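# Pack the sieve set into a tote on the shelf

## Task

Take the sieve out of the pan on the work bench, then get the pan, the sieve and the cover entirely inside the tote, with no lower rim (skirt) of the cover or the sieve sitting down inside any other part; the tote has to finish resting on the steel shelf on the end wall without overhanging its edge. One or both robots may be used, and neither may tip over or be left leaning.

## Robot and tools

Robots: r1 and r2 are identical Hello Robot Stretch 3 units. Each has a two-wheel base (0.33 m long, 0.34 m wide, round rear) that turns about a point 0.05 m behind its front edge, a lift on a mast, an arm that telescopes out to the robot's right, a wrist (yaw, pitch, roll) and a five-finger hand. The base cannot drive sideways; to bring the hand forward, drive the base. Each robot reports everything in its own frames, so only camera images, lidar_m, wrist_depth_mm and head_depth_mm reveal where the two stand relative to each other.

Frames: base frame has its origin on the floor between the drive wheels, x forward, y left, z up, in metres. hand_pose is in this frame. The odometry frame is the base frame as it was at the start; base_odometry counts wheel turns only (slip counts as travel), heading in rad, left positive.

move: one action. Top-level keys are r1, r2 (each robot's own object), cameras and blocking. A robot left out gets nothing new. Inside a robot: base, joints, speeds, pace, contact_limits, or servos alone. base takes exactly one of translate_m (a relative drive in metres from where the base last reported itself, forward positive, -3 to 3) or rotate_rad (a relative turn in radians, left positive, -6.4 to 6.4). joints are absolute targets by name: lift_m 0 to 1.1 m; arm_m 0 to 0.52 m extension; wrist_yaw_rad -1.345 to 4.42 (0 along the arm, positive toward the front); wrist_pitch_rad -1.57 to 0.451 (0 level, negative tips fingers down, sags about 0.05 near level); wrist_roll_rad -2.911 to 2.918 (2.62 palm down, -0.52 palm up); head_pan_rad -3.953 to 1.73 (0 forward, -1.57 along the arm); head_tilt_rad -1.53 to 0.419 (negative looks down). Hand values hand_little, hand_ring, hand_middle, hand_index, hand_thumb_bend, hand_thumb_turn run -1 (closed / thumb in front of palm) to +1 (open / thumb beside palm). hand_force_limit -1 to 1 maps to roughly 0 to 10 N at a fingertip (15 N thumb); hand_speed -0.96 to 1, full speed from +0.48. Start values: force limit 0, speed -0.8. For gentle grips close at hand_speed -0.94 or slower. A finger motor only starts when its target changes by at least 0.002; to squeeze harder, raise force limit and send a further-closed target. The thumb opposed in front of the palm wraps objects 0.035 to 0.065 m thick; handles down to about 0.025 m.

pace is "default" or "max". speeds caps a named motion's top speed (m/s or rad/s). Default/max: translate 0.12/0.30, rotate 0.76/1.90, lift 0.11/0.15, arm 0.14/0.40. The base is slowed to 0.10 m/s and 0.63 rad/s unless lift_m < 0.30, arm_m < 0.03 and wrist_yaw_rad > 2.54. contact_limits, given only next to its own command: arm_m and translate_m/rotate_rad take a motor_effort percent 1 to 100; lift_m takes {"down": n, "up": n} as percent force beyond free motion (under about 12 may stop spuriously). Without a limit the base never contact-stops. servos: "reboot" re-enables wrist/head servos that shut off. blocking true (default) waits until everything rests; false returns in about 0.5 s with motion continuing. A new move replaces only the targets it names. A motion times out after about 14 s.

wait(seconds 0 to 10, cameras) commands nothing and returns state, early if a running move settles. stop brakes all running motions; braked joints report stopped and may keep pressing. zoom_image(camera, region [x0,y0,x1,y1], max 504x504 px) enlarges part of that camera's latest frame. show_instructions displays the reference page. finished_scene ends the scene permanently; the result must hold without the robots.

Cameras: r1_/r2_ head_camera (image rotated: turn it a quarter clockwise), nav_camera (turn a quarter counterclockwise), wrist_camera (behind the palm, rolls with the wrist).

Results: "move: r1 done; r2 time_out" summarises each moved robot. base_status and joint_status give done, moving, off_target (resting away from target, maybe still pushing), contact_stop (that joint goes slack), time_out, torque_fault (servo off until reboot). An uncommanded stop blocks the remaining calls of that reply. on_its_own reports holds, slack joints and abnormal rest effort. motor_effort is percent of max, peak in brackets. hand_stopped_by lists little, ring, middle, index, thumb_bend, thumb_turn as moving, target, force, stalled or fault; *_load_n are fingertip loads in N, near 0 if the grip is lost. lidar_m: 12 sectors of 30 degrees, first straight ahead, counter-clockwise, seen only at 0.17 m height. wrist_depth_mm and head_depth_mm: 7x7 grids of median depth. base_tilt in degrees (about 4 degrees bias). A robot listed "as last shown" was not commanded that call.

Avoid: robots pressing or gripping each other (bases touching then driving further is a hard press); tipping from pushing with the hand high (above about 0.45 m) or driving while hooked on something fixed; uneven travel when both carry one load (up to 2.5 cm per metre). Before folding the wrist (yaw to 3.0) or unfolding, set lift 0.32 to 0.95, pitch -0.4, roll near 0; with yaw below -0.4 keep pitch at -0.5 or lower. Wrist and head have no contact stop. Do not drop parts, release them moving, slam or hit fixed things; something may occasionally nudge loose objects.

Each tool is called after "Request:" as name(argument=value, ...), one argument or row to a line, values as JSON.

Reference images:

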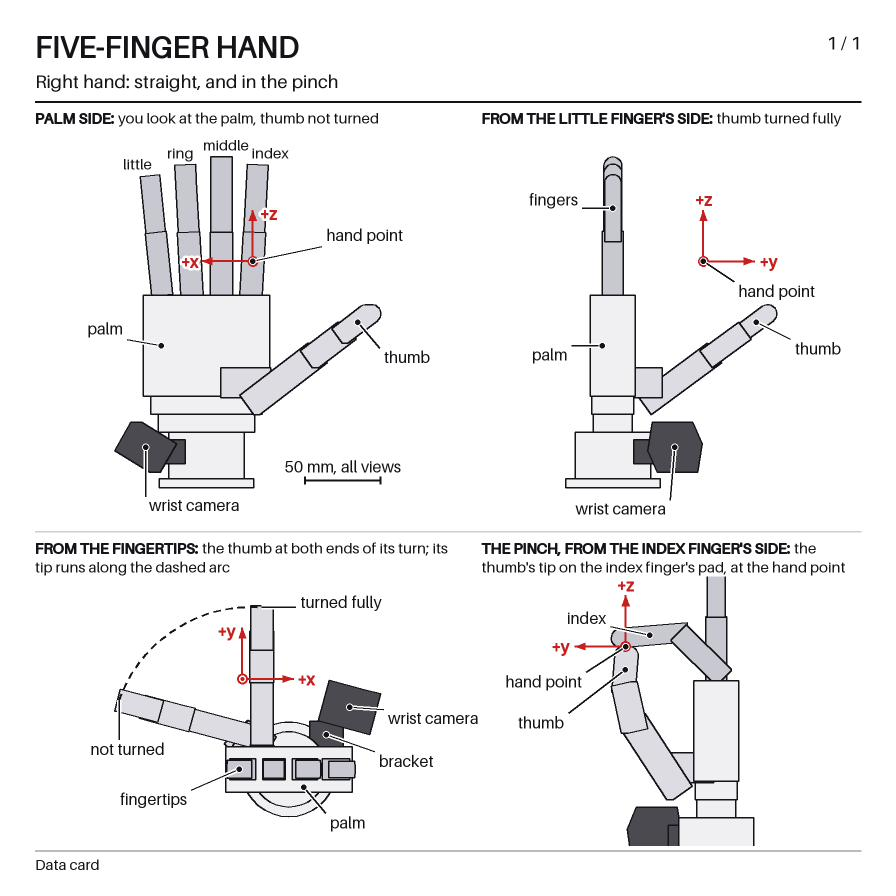

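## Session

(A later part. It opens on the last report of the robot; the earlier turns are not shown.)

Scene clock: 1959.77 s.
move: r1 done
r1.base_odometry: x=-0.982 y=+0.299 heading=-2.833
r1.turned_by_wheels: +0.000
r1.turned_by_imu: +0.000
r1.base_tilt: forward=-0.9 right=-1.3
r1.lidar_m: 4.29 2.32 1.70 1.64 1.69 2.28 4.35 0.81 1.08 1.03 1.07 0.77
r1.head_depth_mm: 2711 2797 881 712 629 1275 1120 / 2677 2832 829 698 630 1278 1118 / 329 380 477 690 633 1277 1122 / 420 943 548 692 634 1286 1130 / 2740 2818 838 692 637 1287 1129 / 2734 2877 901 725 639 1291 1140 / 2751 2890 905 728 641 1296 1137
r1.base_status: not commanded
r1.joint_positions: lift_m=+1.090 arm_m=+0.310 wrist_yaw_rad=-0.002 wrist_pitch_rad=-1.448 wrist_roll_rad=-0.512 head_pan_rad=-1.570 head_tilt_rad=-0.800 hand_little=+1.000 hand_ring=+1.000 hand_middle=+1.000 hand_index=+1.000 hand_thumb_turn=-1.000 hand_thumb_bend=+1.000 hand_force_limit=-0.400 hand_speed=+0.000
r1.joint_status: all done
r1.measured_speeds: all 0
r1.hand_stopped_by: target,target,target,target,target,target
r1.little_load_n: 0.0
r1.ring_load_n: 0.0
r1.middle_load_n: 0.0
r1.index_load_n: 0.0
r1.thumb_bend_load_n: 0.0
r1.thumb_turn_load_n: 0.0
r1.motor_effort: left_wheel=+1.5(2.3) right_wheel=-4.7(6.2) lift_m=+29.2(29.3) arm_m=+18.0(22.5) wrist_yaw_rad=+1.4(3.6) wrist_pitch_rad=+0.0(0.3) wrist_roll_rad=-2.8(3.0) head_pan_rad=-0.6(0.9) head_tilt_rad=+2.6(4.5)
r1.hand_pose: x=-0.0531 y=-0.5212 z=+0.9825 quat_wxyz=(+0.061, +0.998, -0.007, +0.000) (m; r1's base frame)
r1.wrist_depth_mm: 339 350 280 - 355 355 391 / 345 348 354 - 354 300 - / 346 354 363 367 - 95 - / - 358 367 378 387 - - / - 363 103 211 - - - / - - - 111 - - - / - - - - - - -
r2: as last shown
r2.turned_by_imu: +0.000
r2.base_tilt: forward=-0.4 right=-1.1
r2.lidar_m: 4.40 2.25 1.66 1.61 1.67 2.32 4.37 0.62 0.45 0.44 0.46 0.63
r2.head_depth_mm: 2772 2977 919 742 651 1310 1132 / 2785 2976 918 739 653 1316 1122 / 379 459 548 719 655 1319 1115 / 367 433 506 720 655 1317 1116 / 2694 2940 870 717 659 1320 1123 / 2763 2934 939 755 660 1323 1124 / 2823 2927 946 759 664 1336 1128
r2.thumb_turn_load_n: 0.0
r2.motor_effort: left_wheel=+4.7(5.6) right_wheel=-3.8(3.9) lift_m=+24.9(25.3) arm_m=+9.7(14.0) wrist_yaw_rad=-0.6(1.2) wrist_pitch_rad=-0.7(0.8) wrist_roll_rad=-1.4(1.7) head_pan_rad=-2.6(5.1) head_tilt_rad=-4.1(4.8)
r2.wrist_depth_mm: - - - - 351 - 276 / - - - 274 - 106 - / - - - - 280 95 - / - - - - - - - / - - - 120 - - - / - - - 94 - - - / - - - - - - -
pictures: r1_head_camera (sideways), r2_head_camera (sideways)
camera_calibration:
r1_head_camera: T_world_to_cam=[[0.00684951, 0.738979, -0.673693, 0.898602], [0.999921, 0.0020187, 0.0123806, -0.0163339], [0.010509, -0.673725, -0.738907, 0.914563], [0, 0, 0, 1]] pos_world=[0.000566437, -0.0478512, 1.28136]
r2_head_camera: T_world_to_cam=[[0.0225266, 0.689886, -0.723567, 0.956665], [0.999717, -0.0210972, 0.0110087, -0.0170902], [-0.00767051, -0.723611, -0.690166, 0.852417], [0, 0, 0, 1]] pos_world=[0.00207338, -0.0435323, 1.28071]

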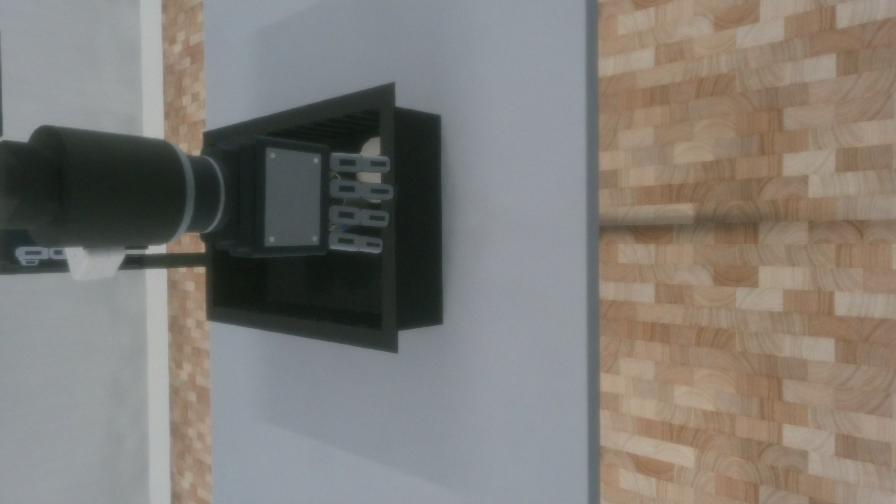

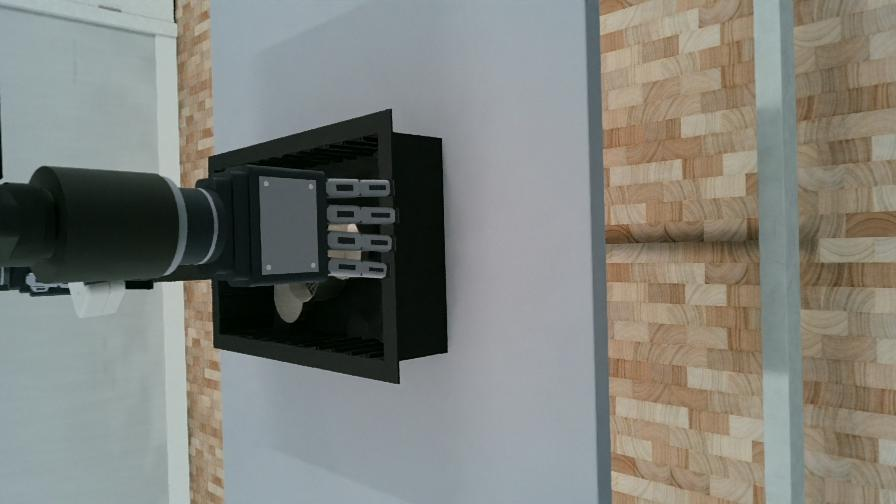

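Request:
move(
  r1={"joints": {"lift_m": 0.967, "head_tilt_rad": -0.62}},
  r2={"joints": {"arm_m": 0.357, "head_tilt_rad": -0.62}},
  cameras=["r1_head_camera", "r2_head_camera", "r1_wrist_camera"],
)

Scene clock: 1978.43 s.
move: r1 done; r2 done
r1.base_odometry: x=-0.982 y=+0.299 heading=-2.833
r1.turned_by_wheels: +0.000
r1.turned_by_imu: -0.001
r1.base_tilt: forward=-1.0 right=-1.2
r1.lidar_m: 4.30 2.32 1.70 1.63 1.69 2.29 4.36 0.81 1.08 1.04 1.07 0.77
r1.head_depth_mm: 2626 2800 319 860 701 610 1192 / 2616 407 396 837 684 611 1200 / 2606 2774 401 460 633 613 1200 / 825 932 1629 538 654 614 1204 / 2635 2959 3026 858 686 617 1212 / 2657 2878 3055 907 712 614 1205 / 2630 2937 3054 912 715 618 1217
r1.base_status: not commanded
r1.joint_positions: lift_m=+0.967 arm_m=+0.310 wrist_yaw_rad=-0.002 wrist_pitch_rad=-1.449 wrist_roll_rad=-0.512 head_pan_rad=-1.570 head_tilt_rad=-0.617 hand_little=+1.000 hand_ring=+1.000 hand_middle=+1.000 hand_index=+1.000 hand_thumb_turn=-1.000 hand_thumb_bend=+1.000 hand_force_limit=-0.400 hand_speed=+0.000
r1.joint_status: all done
r1.measured_speeds: all 0
r1.hand_stopped_by: target,target,target,target,target,target
r1.little_load_n: 0.0
r1.ring_load_n: 0.0
r1.middle_load_n: 0.0
r1.index_load_n: 0.0
r1.thumb_bend_load_n: 0.0
r1.thumb_turn_load_n: 0.0
r1.motor_effort: left_wheel=+1.6(2.3) right_wheel=-5.5(6.1) lift_m=+23.3(26.9) arm_m=+15.7(18.2) wrist_yaw_rad=+2.0(3.6) wrist_pitch_rad=+0.1(0.3) wrist_roll_rad=-2.8(3.0) head_pan_rad=-1.1(1.8) head_tilt_rad=+1.4(5.0)
r1.hand_pose: x=-0.0531 y=-0.5210 z=+0.8594 quat_wxyz=(+0.061, +0.998, -0.007, +0.000) (m; r1's base frame)
r1.wrist_depth_mm: 227 230 - - 228 229 240 / 229 234 237 - - 114 212 / 229 235 241 249 - 95 173 / 234 237 243 249 253 89 174 / 235 238 103 210 - 269 175 / 962 - - 111 - 270 278 / - - - - - 271 279
r2.base_odometry: x=+1.454 y=+0.084 heading=+0.654
r2.turned_by_wheels: +0.000
r2.turned_by_imu: +0.000
r2.base_tilt: forward=-0.4 right=-1.0
r2.lidar_m: 4.40 2.25 1.66 1.61 1.68 2.32 4.38 0.62 0.45 0.44 0.46 0.63
r2.head_depth_mm: 2691 3020 1154 866 694 1321 1206 / 365 2986 1166 812 695 1324 1209 / 362 422 504 681 700 1318 1219 / 374 409 485 682 704 629 1221 / 1100 2906 1083 844 702 630 1225 / 2702 2958 1196 887 708 634 1233 / 2648 2984 1205 888 710 635 1229
r2.base_status: not commanded
r2.joint_positions: lift_m=+1.090 arm_m=+0.357 wrist_yaw_rad=+0.001 wrist_pitch_rad=-1.446 wrist_roll_rad=-0.516 head_pan_rad=-1.570 head_tilt_rad=-0.623 hand_little=+1.000 hand_ring=+1.000 hand_middle=+1.000 hand_index=+1.000 hand_thumb_turn=-1.000 hand_thumb_bend=+1.000 hand_force_limit=-0.400 hand_speed=+0.000
r2.joint_status: all done
r2.measured_speeds: all 0
r2.hand_stopped_by: target,target,target,target,target,target
r2.little_load_n: 0.0
r2.ring_load_n: 0.0
r2.middle_load_n: 0.5
r2.index_load_n: 0.0
r2.thumb_bend_load_n: 0.0
r2.thumb_turn_load_n: 0.0
r2.motor_effort: left_wheel=+5.5(5.6) right_wheel=-3.5(3.8) lift_m=+26.4(26.7) arm_m=+14.7(17.0) wrist_yaw_rad=-0.5(1.4) wrist_pitch_rad=-0.6(0.8) wrist_roll_rad=-1.4(1.6) head_pan_rad=-3.4(4.8) head_tilt_rad=+3.2(7.9)
r2.hand_pose: x=-0.0526 y=-0.5689 z=+0.9826 quat_wxyz=(+0.062, +0.998, -0.003, +0.000) (m; r2's base frame)
r2.wrist_depth_mm: - - - - 352 - 276 / - - - - - 106 - / - - - 277 - 95 - / - - - - - - - / - - - 120 - - - / - - - 94 - - - / - - - - - - -
pictures: r1_head_camera (sideways), r1_wrist_camera, r2_head_camera (sideways)
camera_calibration:
r1_head_camera: T_world_to_cam=[[0.0070342, 0.604206, -0.796797, 1.05908], [0.999918, 0.00428482, 0.0120765, -0.0159368], [0.0107108, -0.796816, -0.604127, 0.739269], [0, 0, 0, 1]] pos_world=[0.000567539, -0.0507712, 1.29067]
r1_wrist_camera: T_world_to_cam=[[-0.839165, -0.533998, 0.103191, -0.361818], [-0.531697, 0.845399, 0.0509738, 0.375277], [-0.114458, -0.0120909, -0.993355, 0.996149], [0, 0, 0, 1]] pos_world=[0.00992558, -0.498425, 1.00774]
r2_head_camera: T_world_to_cam=[[0.0225454, 0.592641, -0.805151, 1.06307], [0.999717, -0.0194627, 0.0136678, -0.0205515], [-0.00757038, -0.805232, -0.592912, 0.725902], [0, 0, 0, 1]] pos_world=[0.0020736, -0.0459, 1.28661]

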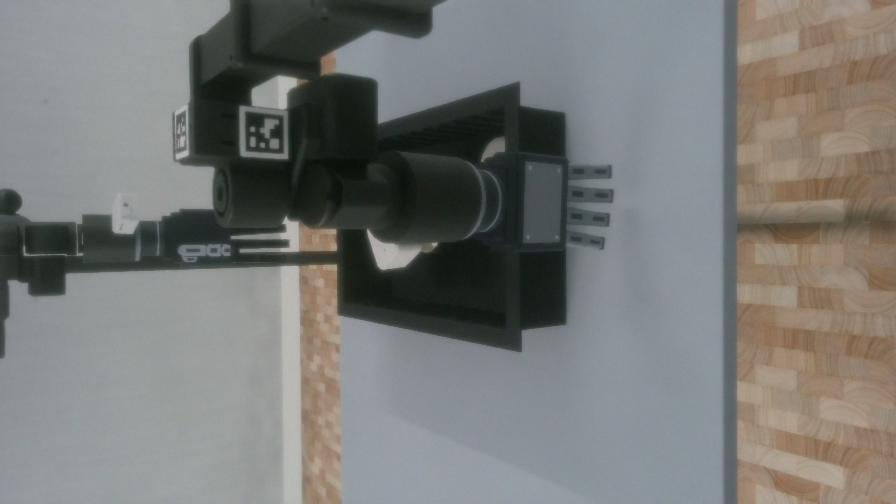

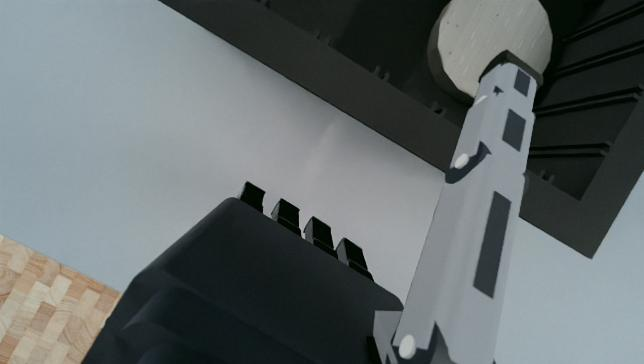

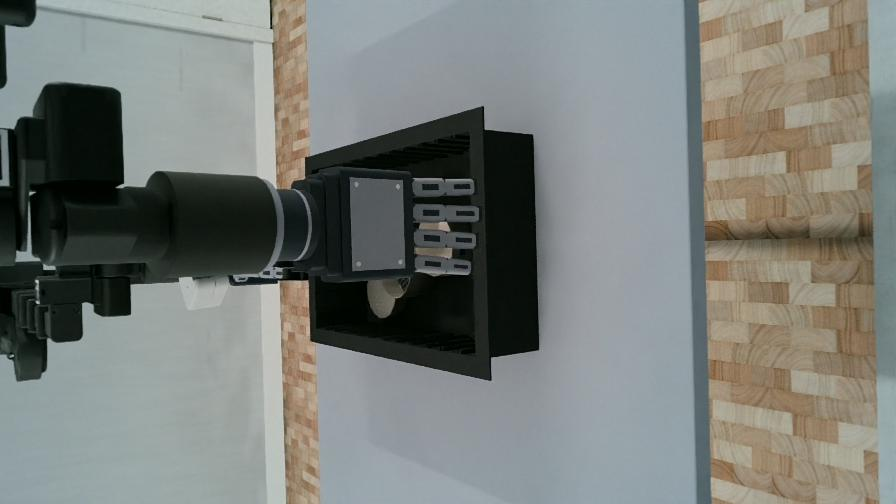

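Request:
move(
  r2={"joints": {"lift_m": 0.967}},
  cameras=["r2_head_camera", "r2_wrist_camera"],
)

Request:
zoom_image(
  camera="r2_head_camera",
  region=[100, 60, 500, 460],
)

Scene clock: 1985.30 s.
move: r2 done
r1: as last shown
r1.lidar_m: 4.30 2.33 1.71 1.64 1.69 2.28 4.36 0.81 1.08 1.04 1.07 0.77
r1.head_depth_mm: 2605 2821 318 857 702 607 1198 / 2645 406 396 839 683 609 1197 / 2620 2836 401 459 634 610 1202 / 1240 928 987 540 668 613 1202 / 1310 2930 3080 857 689 613 1202 / 2641 2917 3061 912 712 616 1214 / 2668 2939 3072 917 714 617 1208
r1.joint_positions: lift_m=+0.967 arm_m=+0.310 wrist_yaw_rad=-0.002 wrist_pitch_rad=-1.449 wrist_roll_rad=-0.512 head_pan_rad=-1.570 head_tilt_rad=-0.618 hand_little=+1.000 hand_ring=+1.000 hand_middle=+1.000 hand_index=+1.000 hand_thumb_turn=-1.000 hand_thumb_bend=+1.000 hand_force_limit=-0.400 hand_speed=+0.000
r1.motor_effort: left_wheel=+2.0(2.7) right_wheel=-5.6(6.5) lift_m=+22.3(23.3) arm_m=+9.1(11.7) wrist_yaw_rad=+1.9(3.0) wrist_pitch_rad=+0.0(0.3) wrist_roll_rad=-2.8(3.0) head_pan_rad=-2.1(2.3) head_tilt_rad=-4.6(6.6)
r1.wrist_depth_mm: 227 232 - - 226 228 240 / 229 233 237 - - 114 213 / 231 235 241 248 - 95 174 / 233 236 241 249 255 90 176 / 234 238 103 211 - 269 174 / 997 - - 111 - 270 276 / - - - - - 273 280
r2.base_odometry: x=+1.454 y=+0.084 heading=+0.654
r2.turned_by_wheels: +0.000
r2.turned_by_imu: +0.000
r2.base_tilt: forward=-0.4 right=-1.0
r2.lidar_m: 4.40 2.24 1.66 1.61 1.68 2.31 4.38 0.62 0.45 0.44 0.46 0.63
r2.head_depth_mm: 2708 2818 289 867 697 1313 1209 / 2697 435 1024 820 701 627 1209 / 2680 427 440 684 665 629 1218 / 1352 944 470 553 662 632 1221 / 1101 2936 1088 841 705 633 1220 / 2678 2981 1198 896 709 633 1227 / 2680 2944 2949 897 714 638 1238
r2.base_status: not commanded
r2.joint_positions: lift_m=+0.967 arm_m=+0.357 wrist_yaw_rad=+0.001 wrist_pitch_rad=-1.447 wrist_roll_rad=-0.516 head_pan_rad=-1.570 head_tilt_rad=-0.620 hand_little=+1.000 hand_ring=+1.000 hand_middle=+1.000 hand_index=+1.000 hand_thumb_turn=-1.000 hand_thumb_bend=+1.000 hand_force_limit=-0.400 hand_speed=+0.000
r2.joint_status: all done
r2.measured_speeds: all 0
r2.hand_stopped_by: target,target,target,target,target,target
r2.little_load_n: 0.0
r2.ring_load_n: 0.0
r2.middle_load_n: 0.0
r2.index_load_n: 0.0
r2.thumb_bend_load_n: 0.0
r2.thumb_turn_load_n: 0.0
r2.motor_effort: left_wheel=+5.4(5.6) right_wheel=-3.5(3.8) lift_m=+23.8(26.3) arm_m=+13.9(14.4) wrist_yaw_rad=-1.2(1.3) wrist_pitch_rad=-0.4(0.7) wrist_roll_rad=-1.4(1.7) head_pan_rad=-3.1(4.6) head_tilt_rad=+2.8(3.3)
r2.hand_pose: x=-0.0526 y=-0.5687 z=+0.8596 quat_wxyz=(+0.062, +0.998, -0.003, +0.000) (m; r2's base frame)
r2.wrist_depth_mm: 233 234 153 152 - - - / 235 238 238 154 - 106 - / 239 240 241 243 158 96 176 / 242 243 245 246 246 161 162 / - 247 - 122 250 163 164 / - - - 94 - 259 259 / - - - - - 262 263
pictures: r2_head_camera (sideways), r2_wrist_camera
camera_calibration:
r2_head_camera: T_world_to_cam=[[0.0225765, 0.590157, -0.806973, 1.06539], [0.999716, -0.0194386, 0.013753, -0.0206616], [-0.00757006, -0.807054, -0.590429, 0.722676], [0, 0, 0, 1]] pos_world=[0.00207367, -0.0459089, 1.28671]
r2_wrist_camera: T_world_to_cam=[[-0.851645, -0.523435, 0.0267868, -0.30674], [-0.520709, 0.850818, 0.0704994, 0.396799], [-0.0596925, 0.0460923, -0.997152, 1.03434], [0, 0, 0, 1]] pos_world=[0.00712576, -0.545837, 1.01164]

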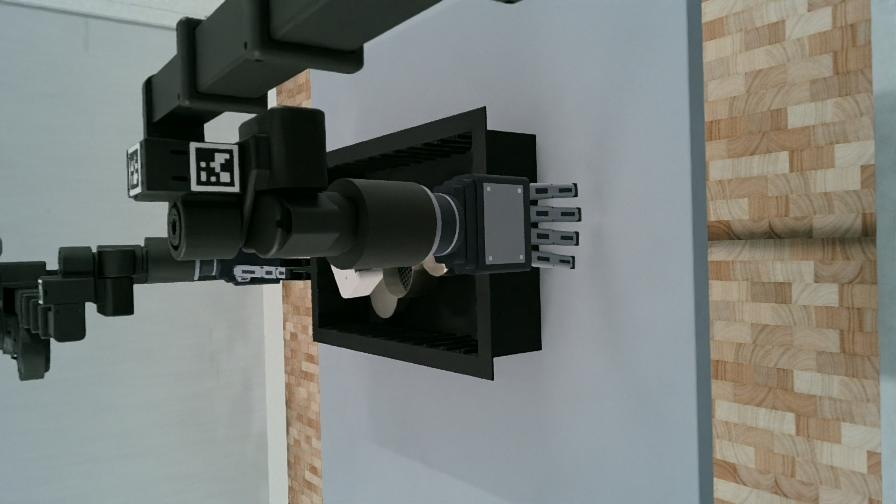

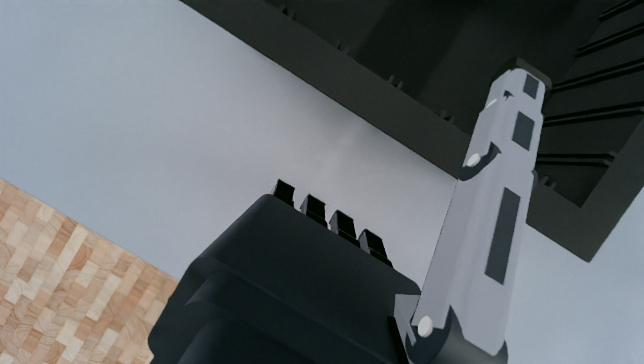

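Scaled by 1.260 from the camera's 896x504 image, which has a finer 1280x720 frame.

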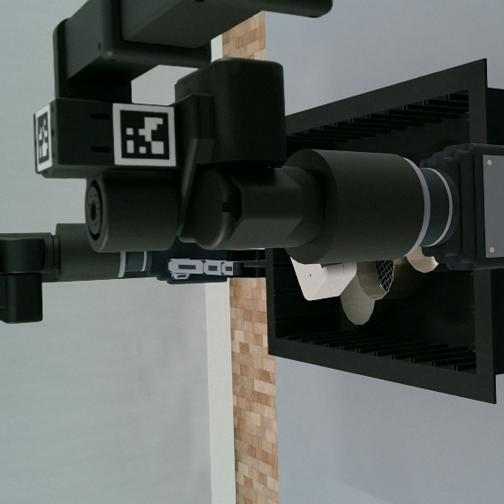

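Request:
move(
  r1={"joints": {"arm_m": 0.326, "hand_little": 0.25, "hand_ring": 0.25, "hand_middle": 0.25, "hand_index": 0.25}},
  r2={"joints": {"arm_m": 0.3735, "hand_little": 0.25, "hand_ring": 0.25, "hand_middle": 0.25, "hand_index": 0.25}},
  cameras=["r1_wrist_camera", "r2_wrist_camera"],
)

Scene clock: 2072.83 s.
move: r1 done; r2 done
r1.base_odometry: x=-0.982 y=+0.299 heading=-2.833
r1.turned_by_wheels: +0.000
r1.turned_by_imu: -0.001
r1.base_tilt: forward=-1.0 right=-1.2
r1.lidar_m: 4.31 2.33 1.70 1.63 1.69 2.29 4.34 0.81 1.08 1.03 1.07 0.77
r1.head_depth_mm: 2665 2845 318 854 699 606 1193 / 2619 426 411 835 681 609 1203 / 2621 415 418 486 663 612 1198 / 1236 906 983 801 685 610 1191 / 1293 2920 3018 855 687 613 1199 / 2660 2914 3036 904 708 615 1208 / 2670 2947 3035 908 711 618 1203
r1.base_status: not commanded
r1.joint_positions: lift_m=+0.967 arm_m=+0.326 wrist_yaw_rad=-0.002 wrist_pitch_rad=-1.450 wrist_roll_rad=-0.512 head_pan_rad=-1.570 head_tilt_rad=-0.620 hand_little=+0.250 hand_ring=+0.250 hand_middle=+0.250 hand_index=+0.250 hand_thumb_turn=-1.000 hand_thumb_bend=+1.000 hand_force_limit=-0.400 hand_speed=+0.000
r1.joint_status: all done
r1.measured_speeds: all 0
r1.hand_stopped_by: target,target,target,target,target,target
r1.little_load_n: 0.0
r1.ring_load_n: 0.0
r1.middle_load_n: 0.0
r1.index_load_n: 0.0
r1.thumb_bend_load_n: 0.0
r1.thumb_turn_load_n: 0.0
r1.motor_effort: left_wheel=+2.2(2.2) right_wheel=-5.2(6.1) lift_m=+24.3(24.3) arm_m=+18.1(20.8) wrist_yaw_rad=+2.2(2.6) wrist_pitch_rad=+0.3(0.7) wrist_roll_rad=-2.8(2.8) head_pan_rad=-2.4(2.9) head_tilt_rad=-4.9(6.5)
r1.hand_pose: x=-0.0531 y=-0.5368 z=+0.8594 quat_wxyz=(+0.060, +0.998, -0.007, +0.000) (m; r1's base frame)
r1.wrist_depth_mm: 228 230 - - - 228 229 / 229 232 237 - 228 109 - / 231 235 240 173 - 95 174 / 233 237 241 179 - 89 174 / 234 237 103 158 - - 174 / 971 - - 111 - 269 274 / - - - - - 275 281
r2.base_odometry: x=+1.454 y=+0.084 heading=+0.654
r2.turned_by_wheels: +0.000
r2.turned_by_imu: +0.000
r2.base_tilt: forward=-0.3 right=-1.0
r2.lidar_m: 4.40 2.25 1.66 1.61 1.68 2.31 4.37 0.61 0.45 0.44 0.46 0.63
r2.head_depth_mm: 2720 366 290 872 695 1316 1209 / 2699 436 1068 820 699 626 1212 / 2701 439 483 604 703 629 1219 / 1345 927 485 574 685 630 1221 / 1100 2972 1087 839 706 634 1216 / 2704 2997 1208 894 709 637 1227 / 2635 3006 2901 897 713 637 1226
r2.base_status: not commanded
r2.joint_positions: lift_m=+0.967 arm_m=+0.374 wrist_yaw_rad=+0.001 wrist_pitch_rad=-1.447 wrist_roll_rad=-0.516 head_pan_rad=-1.570 head_tilt_rad=-0.620 hand_little=+0.250 hand_ring=+0.250 hand_middle=+0.250 hand_index=+0.250 hand_thumb_turn=-1.000 hand_thumb_bend=+1.000 hand_force_limit=-0.400 hand_speed=+0.000
r2.joint_status: all done
r2.measured_speeds: all 0
r2.hand_stopped_by: target,target,target,target,target,target
r2.little_load_n: 0.0
r2.ring_load_n: 0.0
r2.middle_load_n: 0.0
r2.index_load_n: 0.0
r2.thumb_bend_load_n: 0.0
r2.thumb_turn_load_n: 0.0
r2.motor_effort: left_wheel=+5.0(5.5) right_wheel=-3.4(3.8) lift_m=+24.6(24.6) arm_m=+14.0(17.2) wrist_yaw_rad=-0.5(1.3) wrist_pitch_rad=-0.4(0.6) wrist_roll_rad=-1.4(1.7) head_pan_rad=-3.2(4.0) head_tilt_rad=+2.9(3.4)
r2.hand_pose: x=-0.0526 y=-0.5851 z=+0.8595 quat_wxyz=(+0.061, +0.998, -0.003, +0.000) (m; r2's base frame)
r2.wrist_depth_mm: 233 234 151 - - - - / 236 237 238 - - 106 - / 240 240 242 157 157 96 - / 243 244 245 173 160 - 162 / - 247 - 122 169 162 164 / - - - 94 - 257 259 / - - - - - 261 263
pictures: r1_wrist_camera, r2_wrist_camera
camera_calibration:
r1_wrist_camera: T_world_to_cam=[[-0.839066, -0.534249, 0.102696, -0.369938], [-0.531853, 0.845253, 0.051758, 0.387854], [-0.114456, -0.011191, -0.993365, 0.996429], [0, 0, 0, 1]] pos_world=[0.009926, -0.514322, 1.00773]
r2_wrist_camera: T_world_to_cam=[[-0.851609, -0.523504, 0.0265715, -0.315198], [-0.520768, 0.850754, 0.0708416, 0.410455], [-0.0596916, 0.0464917, -0.997134, 1.03531], [0, 0, 0, 1]] pos_world=[0.00712593, -0.562337, 1.01164]

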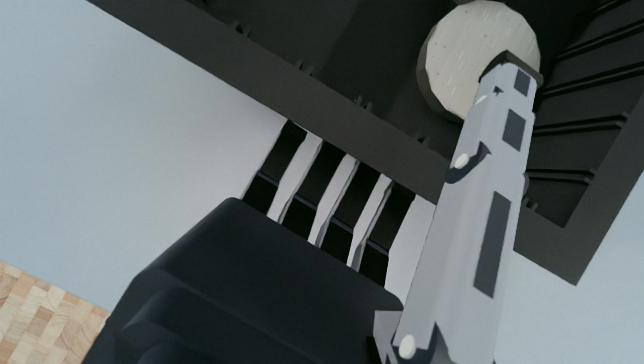

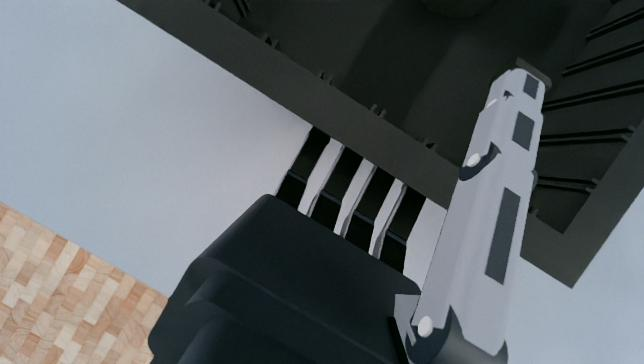

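Request:
move(
  r1={"joints": {"lift_m": 0.9286, "hand_force_limit": -0.8, "hand_speed": -0.8}, "contact_limits": {"lift_m": {"down": 15}}},
  r2={"joints": {"lift_m": 0.9345, "hand_force_limit": -0.8, "hand_speed": -0.8}, "contact_limits": {"lift_m": {"down": 15}}},
  cameras=["r1_wrist_camera", "r2_wrist_camera"],
)

Scene clock: 2081.83 s.
move: r1 done; r2 done
r1.base_odometry: x=-0.982 y=+0.299 heading=-2.833
r1.turned_by_wheels: +0.000
r1.turned_by_imu: -0.001
r1.base_tilt: forward=-1.0 right=-1.2
r1.lidar_m: 4.31 2.33 1.71 1.64 1.69 2.28 4.37 0.81 1.08 1.04 1.07 0.77
r1.head_depth_mm: 2659 2914 345 796 699 608 1200 / 2652 2883 428 745 681 609 1207 / 2650 2915 433 478 644 610 1203 / 1357 912 988 671 666 613 1195 / 1332 2943 3015 852 688 614 1200 / 2648 2967 3043 910 712 616 1205 / 2674 2930 3058 910 715 617 1211
r1.base_status: not commanded
r1.joint_positions: lift_m=+0.929 arm_m=+0.326 wrist_yaw_rad=-0.002 wrist_pitch_rad=-1.450 wrist_roll_rad=-0.512 head_pan_rad=-1.570 head_tilt_rad=-0.620 hand_little=+0.250 hand_ring=+0.250 hand_middle=+0.250 hand_index=+0.250 hand_thumb_turn=-1.000 hand_thumb_bend=+1.000 hand_force_limit=-0.800 hand_speed=-0.800
r1.joint_status: all done
r1.measured_speeds: all 0
r1.hand_stopped_by: target,target,target,target,target,target
r1.little_load_n: 0.0
r1.ring_load_n: 0.5
r1.middle_load_n: 0.0
r1.index_load_n: 0.0
r1.thumb_bend_load_n: 0.0
r1.thumb_turn_load_n: 0.0
r1.motor_effort: left_wheel=+1.1(2.3) right_wheel=-5.6(6.0) lift_m=+22.4(29.5) arm_m=+16.6(18.7) wrist_yaw_rad=+2.1(2.8) wrist_pitch_rad=+0.4(0.5) wrist_roll_rad=-2.6(2.9) head_pan_rad=-3.0(3.9) head_tilt_rad=-5.0(5.6)
r1.contact_limits: lift_m down 15 (down: maximum 72; up: maximum 65)
r1.hand_pose: x=-0.0531 y=-0.5368 z=+0.8210 quat_wxyz=(+0.060, +0.998, -0.007, +0.000) (m; r1's base frame)
r1.wrist_depth_mm: 190 195 - - - 190 193 / 193 198 201 - - 190 194 / 193 198 203 - - 95 - / 195 199 204 182 186 91 153 / 197 201 102 158 - - 137 / 198 - - 111 - 229 231 / - - - - - 232 235
r2.base_odometry: x=+1.454 y=+0.084 heading=+0.654
r2.turned_by_wheels: +0.000
r2.turned_by_imu: +0.000
r2.base_tilt: forward=-0.3 right=-1.1
r2.lidar_m: 4.40 2.25 1.67 1.60 1.67 2.32 4.38 0.62 0.45 0.44 0.46 0.63
r2.head_depth_mm: 2683 2977 325 812 694 1315 1202 / 2684 490 467 815 699 627 1218 / 2702 463 468 683 683 631 1210 / 2577 955 496 583 668 630 1219 / 1285 2981 1094 841 705 634 1224 / 2686 2978 1201 892 708 633 1231 / 2673 2941 2923 897 712 638 1230
r2.base_status: not commanded
r2.joint_positions: lift_m=+0.935 arm_m=+0.374 wrist_yaw_rad=+0.001 wrist_pitch_rad=-1.447 wrist_roll_rad=-0.516 head_pan_rad=-1.570 head_tilt_rad=-0.620 hand_little=+0.250 hand_ring=+0.250 hand_middle=+0.250 hand_index=+0.250 hand_thumb_turn=-1.000 hand_thumb_bend=+1.000 hand_force_limit=-0.800 hand_speed=-0.800
r2.joint_status: all done
r2.measured_speeds: all 0
r2.hand_stopped_by: target,target,target,target,target,target
r2.little_load_n: 0.5
r2.ring_load_n: 0.0
r2.middle_load_n: 0.0
r2.index_load_n: 0.0
r2.thumb_bend_load_n: 0.0
r2.thumb_turn_load_n: -0.5
r2.motor_effort: left_wheel=+4.9(5.6) right_wheel=-3.1(4.0) lift_m=+23.8(26.7) arm_m=+12.0(13.0) wrist_yaw_rad=-0.6(1.0) wrist_pitch_rad=-0.1(0.5) wrist_roll_rad=-1.6(1.7) head_pan_rad=-3.1(4.4) head_tilt_rad=+2.2(2.8)
r2.contact_limits: lift_m down 15 (down: maximum 72; up: maximum 65)
r2.hand_pose: x=-0.0526 y=-0.5851 z=+0.8270 quat_wxyz=(+0.061, +0.998, -0.003, +0.000) (m; r2's base frame)
r2.wrist_depth_mm: 203 204 120 - - - - / 204 207 207 122 - 106 - / 207 208 210 180 125 96 - / 210 211 213 175 180 - 150 / 214 214 109 122 169 129 130 / 978 - - 94 - 224 132 / - - - - - 227 228
pictures: r1_wrist_camera, r2_wrist_camera
camera_calibration:
r1_wrist_camera: T_world_to_cam=[[-0.839067, -0.534258, 0.102643, -0.365947], [-0.531852, 0.845249, 0.0518429, 0.389756], [-0.114456, -0.011091, -0.993366, 0.958336], [0, 0, 0, 1]] pos_world=[0.00992599, -0.514322, 0.969334]
r2_wrist_camera: T_world_to_cam=[[-0.851612, -0.523504, 0.0264666, -0.31418], [-0.520763, 0.850743, 0.0710114, 0.4125], [-0.0596911, 0.0466913, -0.997124, 1.003], [0, 0, 0, 1]] pos_world=[0.00712591, -0.562237, 0.97914]

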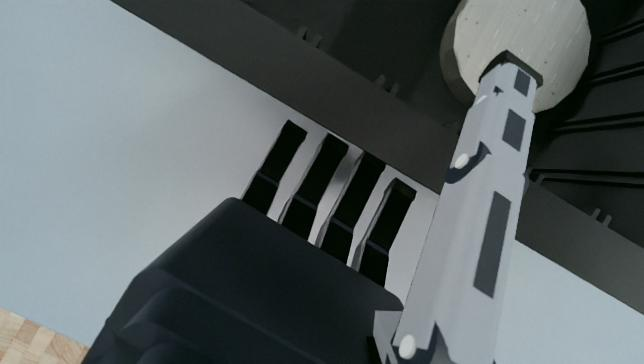

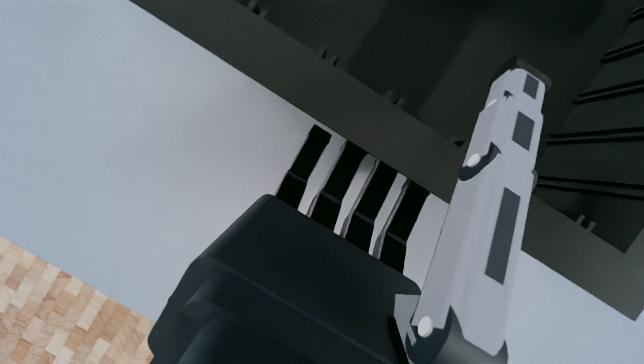

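Request:
move(
  r1={"joints": {"arm_m": 0.332}},
  r2={"joints": {"arm_m": 0.3765}},
)

Request:
move(
  r1={"joints": {"hand_little": -0.5, "hand_ring": -0.5, "hand_middle": -0.5, "hand_index": -0.5}},
  r2={"joints": {"hand_little": -0.5, "hand_ring": -0.5, "hand_middle": -0.5, "hand_index": -0.5}},
  cameras=["r1_wrist_camera", "r2_wrist_camera", "r1_head_camera", "r2_head_camera"],
)

Scene clock: 2101.83 s.
move: r1 done; r2 done
r1.base_odometry: x=-0.982 y=+0.299 heading=-2.833
r1.turned_by_wheels: +0.000
r1.turned_by_imu: -0.001
r1.base_tilt: forward=-0.9 right=-1.1
r1.lidar_m: 4.31 2.33 1.70 1.64 1.69 2.29 4.36 0.81 1.08 1.03 1.07 0.77
r1.head_depth_mm: 2651 2947 345 798 699 608 1199 / 2652 2875 431 797 680 611 1201 / 2615 2922 438 489 645 611 1196 / 1358 916 989 672 667 612 1207 / 1339 2933 3061 852 685 615 1198 / 2630 2959 3037 904 710 615 1207 / 2636 2976 3015 906 712 619 1209
r1.base_status: not commanded
r1.joint_positions: lift_m=+0.929 arm_m=+0.332 wrist_yaw_rad=-0.002 wrist_pitch_rad=-1.450 wrist_roll_rad=-0.512 head_pan_rad=-1.570 head_tilt_rad=-0.620 hand_little=+0.250 hand_ring=+0.250 hand_middle=+0.250 hand_index=+0.250 hand_thumb_turn=-1.000 hand_thumb_bend=+1.000 hand_force_limit=-0.800 hand_speed=-0.800
r1.joint_status: all done
r1.measured_speeds: all 0
r1.hand_stopped_by: target,target,target,target,target,target
r1.little_load_n: 0.0
r1.ring_load_n: 0.5
r1.middle_load_n: 0.0
r1.index_load_n: 0.0
r1.thumb_bend_load_n: 0.0
r1.thumb_turn_load_n: 0.0
r1.motor_effort: left_wheel=+1.4(2.4) right_wheel=-4.6(5.6) lift_m=+22.6(23.8) arm_m=+18.5(20.5) wrist_yaw_rad=+1.5(2.6) wrist_pitch_rad=+0.3(0.5) wrist_roll_rad=-2.7(2.8) head_pan_rad=-2.9(3.9) head_tilt_rad=-4.0(5.3)
r1.contact_limits: lift_m down 15 (down: maximum 72; up: maximum 65)
r1.hand_pose: x=-0.0531 y=-0.5428 z=+0.8210 quat_wxyz=(+0.060, +0.998, -0.007, +0.000) (m; r1's base frame)
r1.wrist_depth_mm: 191 - - - - 190 194 / 194 196 - - 198 189 196 / 194 198 202 - - 97 - / 196 200 203 179 - - 154 / 198 201 103 158 - - 139 / 199 - - 110 - 229 135 / - - - - - 231 234
r2.base_odometry: x=+1.454 y=+0.084 heading=+0.654
r2.turned_by_wheels: +0.000
r2.turned_by_imu: +0.000
r2.base_tilt: forward=-0.4 right=-1.0
r2.lidar_m: 4.40 2.25 1.66 1.61 1.68 2.32 4.38 0.61 0.45 0.44 0.46 0.63
r2.head_depth_mm: 2718 2947 325 811 696 1317 1212 / 2714 491 470 814 699 628 1217 / 2736 466 470 683 679 629 1220 / 2603 952 500 586 669 629 1217 / 1274 2980 1092 842 706 632 1227 / 2654 2979 1202 896 707 635 1233 / 2693 3000 2944 902 714 638 1234
r2.base_status: not commanded
r2.joint_positions: lift_m=+0.934 arm_m=+0.377 wrist_yaw_rad=+0.001 wrist_pitch_rad=-1.447 wrist_roll_rad=-0.516 head_pan_rad=-1.570 head_tilt_rad=-0.620 hand_little=+0.250 hand_ring=+0.250 hand_middle=+0.250 hand_index=+0.250 hand_thumb_turn=-1.000 hand_thumb_bend=+1.000 hand_force_limit=-0.800 hand_speed=-0.800
r2.joint_status: all done
r2.measured_speeds: all 0
r2.hand_stopped_by: target,target,target,target,target,target
r2.little_load_n: 0.0
r2.ring_load_n: 0.0
r2.middle_load_n: 0.0
r2.index_load_n: 0.0
r2.thumb_bend_load_n: 0.0
r2.thumb_turn_load_n: 0.0
r2.motor_effort: left_wheel=+5.4(5.4) right_wheel=-3.2(3.8) lift_m=+24.4(24.5) arm_m=+13.6(16.5) wrist_yaw_rad=-0.9(1.3) wrist_pitch_rad=-0.4(0.5) wrist_roll_rad=-1.4(1.6) head_pan_rad=-3.2(4.0) head_tilt_rad=+2.2(2.6)
r2.contact_limits: lift_m down 15 (down: maximum 72; up: maximum 65)
r2.hand_pose: x=-0.0526 y=-0.5881 z=+0.8270 quat_wxyz=(+0.061, +0.998, -0.003, +0.000) (m; r2's base frame)
r2.wrist_depth_mm: 203 202 120 - - - - / 206 207 206 122 - 106 - / 208 208 211 175 125 96 - / 211 212 213 173 179 - 161 / 214 215 109 122 169 129 130 / 980 - - 94 - 225 132 / - - - - - 227 229
pictures: none

Scene clock: 2103.67 s.
move: r1 off_target; r2 off_target
r1.base_odometry: x=-0.982 y=+0.299 heading=-2.833
r1.turned_by_wheels: +0.000
r1.turned_by_imu: +0.000
r1.base_tilt: forward=-1.0 right=-1.3
r1.lidar_m: 4.32 2.33 1.70 1.64 1.69 2.29 4.36 0.81 1.08 1.04 1.07 0.77
r1.head_depth_mm: 2625 2907 345 797 700 608 1190 / 2663 2874 431 801 681 609 1200 / 2649 2889 438 487 645 610 1200 / 1359 915 987 670 665 612 1208 / 1340 2966 2996 855 690 615 1199 / 2669 2942 3062 908 708 616 1203 / 2660 3002 3044 906 711 616 1212
r1.base_status: not commanded
r1.joint_positions: lift_m=+0.929 arm_m=+0.332 wrist_yaw_rad=-0.002 wrist_pitch_rad=-1.457 wrist_roll_rad=-0.513 head_pan_rad=-1.570 head_tilt_rad=-0.620 hand_little=-0.500 hand_ring=+0.011 hand_middle=+0.159 hand_index=-0.500 hand_thumb_turn=-1.000 hand_thumb_bend=+1.000 hand_force_limit=-0.800 hand_speed=-0.800
r1.joint_status: hand_ring off_target (ended at +0.011, target -0.500); hand_middle off_target (ended at +0.159, target -0.500); the others done
r1.measured_speeds: all 0
r1.hand_stopped_by: target,force,force,target,target,target
r1.little_load_n: 0.0
r1.ring_load_n: 0.0
r1.middle_load_n: 0.0
r1.index_load_n: 0.0
r1.thumb_bend_load_n: -0.5
r1.thumb_turn_load_n: 0.0
r1.motor_effort: left_wheel=+1.5(2.3) right_wheel=-5.1(6.2) lift_m=+25.4(25.8) arm_m=+16.9(19.1) wrist_yaw_rad=+2.2(2.8) wrist_pitch_rad=+1.8(2.4) wrist_roll_rad=-2.5(2.9) head_pan_rad=-2.9(3.7) head_tilt_rad=-5.5(5.5)
r1.contact_limits: lift_m down 15 (down: maximum 72; up: maximum 65)
r1.hand_pose: x=-0.0530 y=-0.5409 z=+0.8205 quat_wxyz=(+0.056, +0.998, -0.006, +0.000) (m; r1's base frame)
r1.wrist_depth_mm: 190 - - - - 188 193 / 192 196 - - - 188 193 / 194 198 202 - - 97 - / 195 200 205 166 - 127 154 / 197 201 103 156 156 - 135 / 200 - - 111 - 229 135 / - - - - - 230 235
r2.base_odometry: x=+1.454 y=+0.084 heading=+0.654
r2.turned_by_wheels: +0.000
r2.turned_by_imu: +0.000
r2.base_tilt: forward=-0.3 right=-1.0
r2.lidar_m: 4.38 2.24 1.66 1.61 1.67 2.31 4.39 0.61 0.45 0.44 0.46 0.63
r2.head_depth_mm: 2687 2980 325 811 698 1318 1208 / 2665 491 469 814 700 627 1214 / 2674 466 471 681 682 630 1216 / 2578 951 500 584 668 631 1221 / 1265 2992 1091 841 706 633 1231 / 2652 2969 1200 890 708 637 1224 / 2671 2944 2922 898 713 637 1231
r2.base_status: not commanded
r2.joint_positions: lift_m=+0.934 arm_m=+0.377 wrist_yaw_rad=+0.001 wrist_pitch_rad=-1.458 wrist_roll_rad=-0.516 head_pan_rad=-1.570 head_tilt_rad=-0.620 hand_little=-0.500 hand_ring=-0.062 hand_middle=+0.178 hand_index=-0.044 hand_thumb_turn=-1.000 hand_thumb_bend=+1.000 hand_force_limit=-0.800 hand_speed=-0.800
r2.joint_status: hand_ring off_target (ended at -0.062, target -0.500); hand_middle off_target (ended at +0.178, target -0.500); hand_index off_target (ended at -0.044, target -0.500); the others done
r2.measured_speeds: all 0
r2.hand_stopped_by: target,force,force,force,target,target
r2.little_load_n: 0.0
r2.ring_load_n: 0.5
r2.middle_load_n: 0.0
r2.index_load_n: 0.0
r2.thumb_bend_load_n: 0.0
r2.thumb_turn_load_n: 0.0
r2.motor_effort: left_wheel=+5.1(5.6) right_wheel=-3.6(3.9) lift_m=+26.9(26.9) arm_m=+10.1(13.5) wrist_yaw_rad=-0.5(1.4) wrist_pitch_rad=+1.6(1.8) wrist_roll_rad=-1.4(1.6) head_pan_rad=-2.2(3.9) head_tilt_rad=+2.3(2.8)
r2.contact_limits: lift_m down 15 (down: maximum 72; up: maximum 65)
r2.hand_pose: x=-0.0526 y=-0.5855 z=+0.8264 quat_wxyz=(+0.056, +0.998, -0.003, +0.000) (m; r2's base frame)
r2.wrist_depth_mm: 202 202 119 - - - - / 205 205 207 121 - 106 - / 208 208 209 146 124 96 - / 211 213 213 163 168 - 150 / 214 214 109 122 - 128 129 / 976 - - 94 - 224 131 / - - - - - 227 228
pictures: r1_head_camera (sideways), r1_wrist_camera, r2_head_camera (sideways), r2_wrist_camera
camera_calibration:
r1_head_camera: T_world_to_cam=[[0.00719645, 0.606707, -0.794893, 1.05656], [0.99992, 0.00390998, 0.0120369, -0.0158994], [0.0104109, -0.794916, -0.60663, 0.742469], [0, 0, 0, 1]] pos_world=[0.000564879, -0.0507622, 1.29045]
r1_wrist_camera: T_world_to_cam=[[-0.838914, -0.535261, 0.0985853, -0.365327], [-0.532095, 0.844679, 0.0582486, 0.387737], [-0.114451, -0.00359113, -0.993422, 0.961914], [0, 0, 0, 1]] pos_world=[0.00992663, -0.519604, 0.969017]
r2_head_camera: T_world_to_cam=[[0.0225773, 0.589932, -0.807137, 1.06559], [0.999716, -0.0194353, 0.0137589, -0.0206691], [-0.00757018, -0.807219, -0.590203, 0.722378], [0, 0, 0, 1]] pos_world=[0.00207368, -0.0459097, 1.28671]
r2_wrist_camera: T_world_to_cam=[[-0.851603, -0.523764, 0.0210547, -0.310114], [-0.520777, 0.849955, 0.0797976, 0.405268], [-0.0596907, 0.0569911, -0.996589, 1.00796], [0, 0, 0, 1]] pos_world=[0.00712595, -0.564331, 0.978716]

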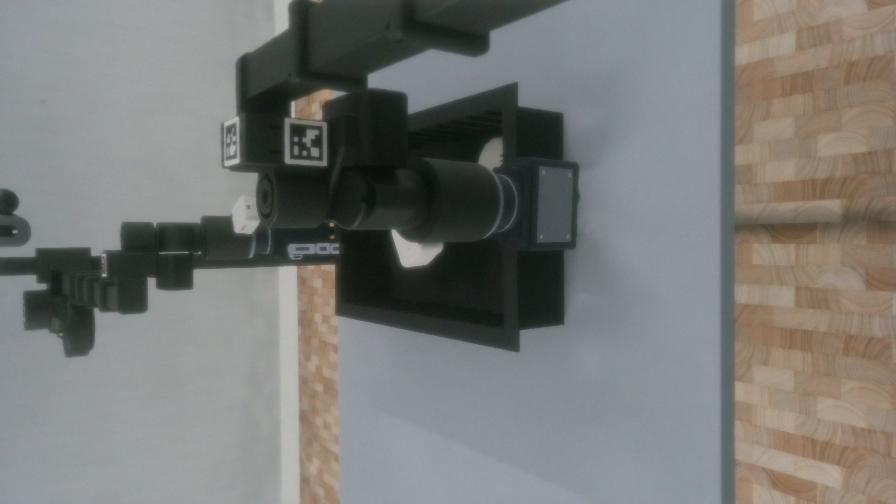

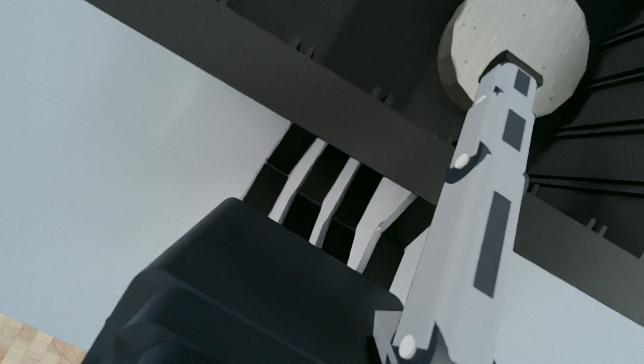

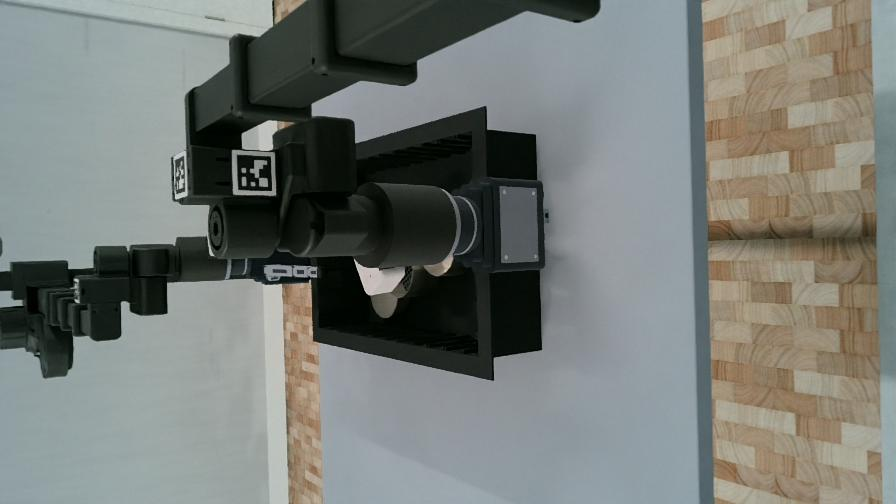

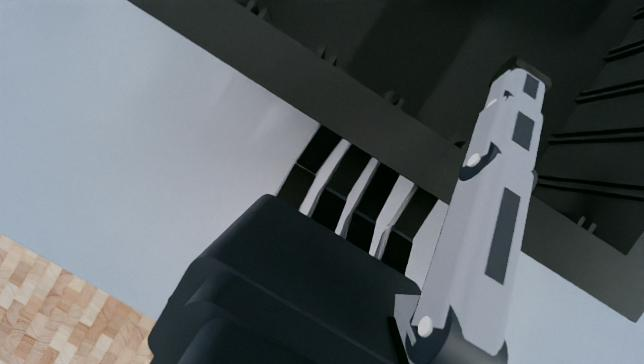

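Request:
move(
  r1={"joints": {"hand_thumb_bend": 0.0, "hand_force_limit": -0.6, "hand_speed": -0.85}},
  r2={"joints": {"hand_thumb_bend": 0.0, "hand_force_limit": -0.6, "hand_speed": -0.85}},
  cameras=["r1_wrist_camera", "r2_wrist_camera"],
)

Scene clock: 2117.37 s.
move: r1 off_target; r2 off_target
r1.base_odometry: x=-0.982 y=+0.299 heading=-2.833
r1.turned_by_wheels: +0.000
r1.turned_by_imu: -0.001
r1.base_tilt: forward=-0.9 right=-1.2
r1.lidar_m: 4.31 2.33 1.71 1.64 1.69 2.29 4.35 0.81 1.08 1.03 1.07 0.77
r1.head_depth_mm: 2623 2940 346 798 699 608 1190 / 2670 2869 432 797 682 610 1209 / 2595 2871 439 489 645 609 1201 / 1355 915 992 673 667 613 1208 / 1340 2966 2982 839 687 613 1207 / 2659 2976 3021 906 708 616 1207 / 2638 2959 3066 907 710 617 1214
r1.base_status: not commanded
r1.joint_positions: lift_m=+0.929 arm_m=+0.332 wrist_yaw_rad=-0.001 wrist_pitch_rad=-1.456 wrist_roll_rad=-0.516 head_pan_rad=-1.570 head_tilt_rad=-0.620 hand_little=-0.500 hand_ring=+0.012 hand_middle=+0.159 hand_index=-0.500 hand_thumb_turn=-1.000 hand_thumb_bend=+0.673 hand_force_limit=-0.600 hand_speed=-0.850
r1.joint_status: hand_thumb_bend off_target (ended at +0.673, target +0.000); the others done
r1.measured_speeds: all 0
r1.hand_stopped_by: target,force,force,target,force,target
r1.little_load_n: -0.5
r1.ring_load_n: 2.0
r1.middle_load_n: 0.0
r1.index_load_n: 0.0
r1.thumb_bend_load_n: 3.5
r1.thumb_turn_load_n: 0.5
r1.motor_effort: left_wheel=+1.5(2.5) right_wheel=-5.1(6.0) lift_m=+21.8(30.5) arm_m=+11.8(15.4) wrist_yaw_rad=+1.5(2.8) wrist_pitch_rad=+1.7(1.9) wrist_roll_rad=-1.8(2.8) head_pan_rad=-2.9(3.6) head_tilt_rad=-2.5(5.3)
r1.contact_limits: lift_m down 15 (down: maximum 72; up: maximum 65)
r1.hand_pose: x=-0.0528 y=-0.5413 z=+0.8205 quat_wxyz=(+0.057, +0.998, -0.004, +0.000) (m; r1's base frame)
r1.wrist_depth_mm: 191 - - - - 188 193 / 191 198 - - - 191 193 / 195 198 202 - - 124 - / 195 200 202 166 178 93 150 / 198 201 103 156 156 - 134 / 199 - - 111 - 229 135 / - - - - - 230 235
r2.base_odometry: x=+1.454 y=+0.084 heading=+0.654
r2.turned_by_wheels: +0.000
r2.turned_by_imu: -0.001
r2.base_tilt: forward=-0.4 right=-1.1
r2.lidar_m: 4.41 2.24 1.67 1.61 1.67 2.31 4.40 0.62 0.45 0.44 0.46 0.63
r2.head_depth_mm: 2694 2926 325 813 699 1323 1215 / 2709 492 470 814 697 628 1214 / 2722 466 471 681 680 630 1227 / 2611 948 499 583 667 631 1224 / 1268 2998 1091 841 705 632 1222 / 2688 2984 1208 890 707 637 1226 / 2706 2972 2943 898 711 637 1236
r2.base_status: not commanded
r2.joint_positions: lift_m=+0.934 arm_m=+0.377 wrist_yaw_rad=+0.001 wrist_pitch_rad=-1.458 wrist_roll_rad=-0.519 head_pan_rad=-1.570 head_tilt_rad=-0.620 hand_little=-0.500 hand_ring=-0.062 hand_middle=+0.178 hand_index=-0.044 hand_thumb_turn=-1.000 hand_thumb_bend=+0.601 hand_force_limit=-0.600 hand_speed=-0.850
r2.joint_status: hand_thumb_bend off_target (ended at +0.601, target +0.000); the others done
r2.measured_speeds: all 0
r2.hand_stopped_by: target,force,force,force,force,target
r2.little_load_n: 0.0
r2.ring_load_n: 2.0
r2.middle_load_n: 0.0
r2.index_load_n: 0.0
r2.thumb_bend_load_n: 3.5
r2.thumb_turn_load_n: 0.5
r2.motor_effort: left_wheel=+5.4(5.6) right_wheel=-3.4(4.0) lift_m=+22.4(30.0) arm_m=-1.9(5.4) wrist_yaw_rad=-0.7(1.3) wrist_pitch_rad=+1.8(1.9) wrist_roll_rad=-0.7(1.6) head_pan_rad=-3.3(4.2) head_tilt_rad=+2.0(2.8)
r2.contact_limits: lift_m down 15 (down: maximum 72; up: maximum 65)
r2.hand_pose: x=-0.0525 y=-0.5856 z=+0.8264 quat_wxyz=(+0.056, +0.998, -0.002, +0.000) (m; r2's base frame)
r2.wrist_depth_mm: 202 203 120 - - - - / 205 206 206 121 - - - / 207 210 210 164 124 110 - / 212 211 213 163 167 - 151 / 214 215 109 122 - 129 130 / 987 - - 94 - 224 131 / - - - - - 228 229
pictures: r1_wrist_camera, r2_wrist_camera
camera_calibration:
r1_wrist_camera: T_world_to_cam=[[-0.836455, -0.53895, 0.0993763, -0.367771], [-0.535876, 0.842323, 0.0576976, 0.387241], [-0.114803, -0.00499191, -0.993376, 0.961181], [0, 0, 0, 1]] pos_world=[0.0102357, -0.519594, 0.969018]
r2_wrist_camera: T_world_to_cam=[[-0.850484, -0.525574, 0.021195, -0.311142], [-0.522569, 0.848843, 0.0799213, 0.404506], [-0.0599958, 0.0568959, -0.996576, 1.0079], [0, 0, 0, 1]] pos_world=[0.0072308, -0.564236, 0.978716]

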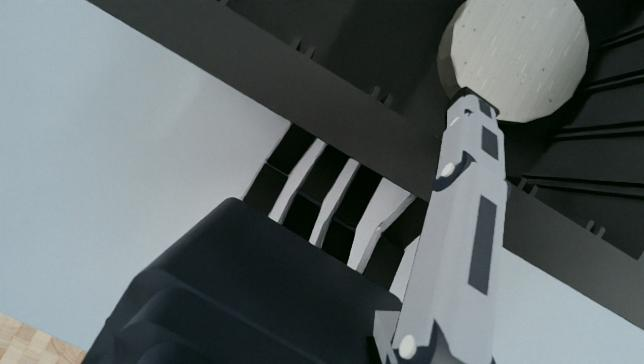

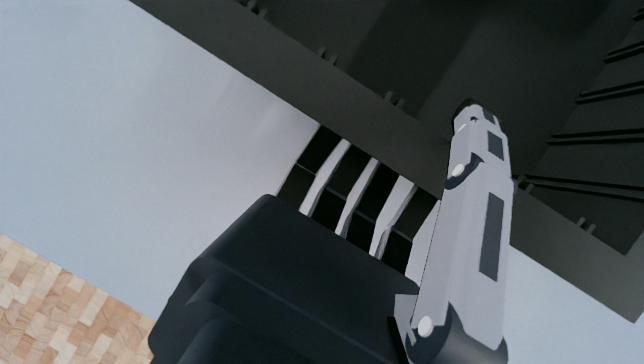

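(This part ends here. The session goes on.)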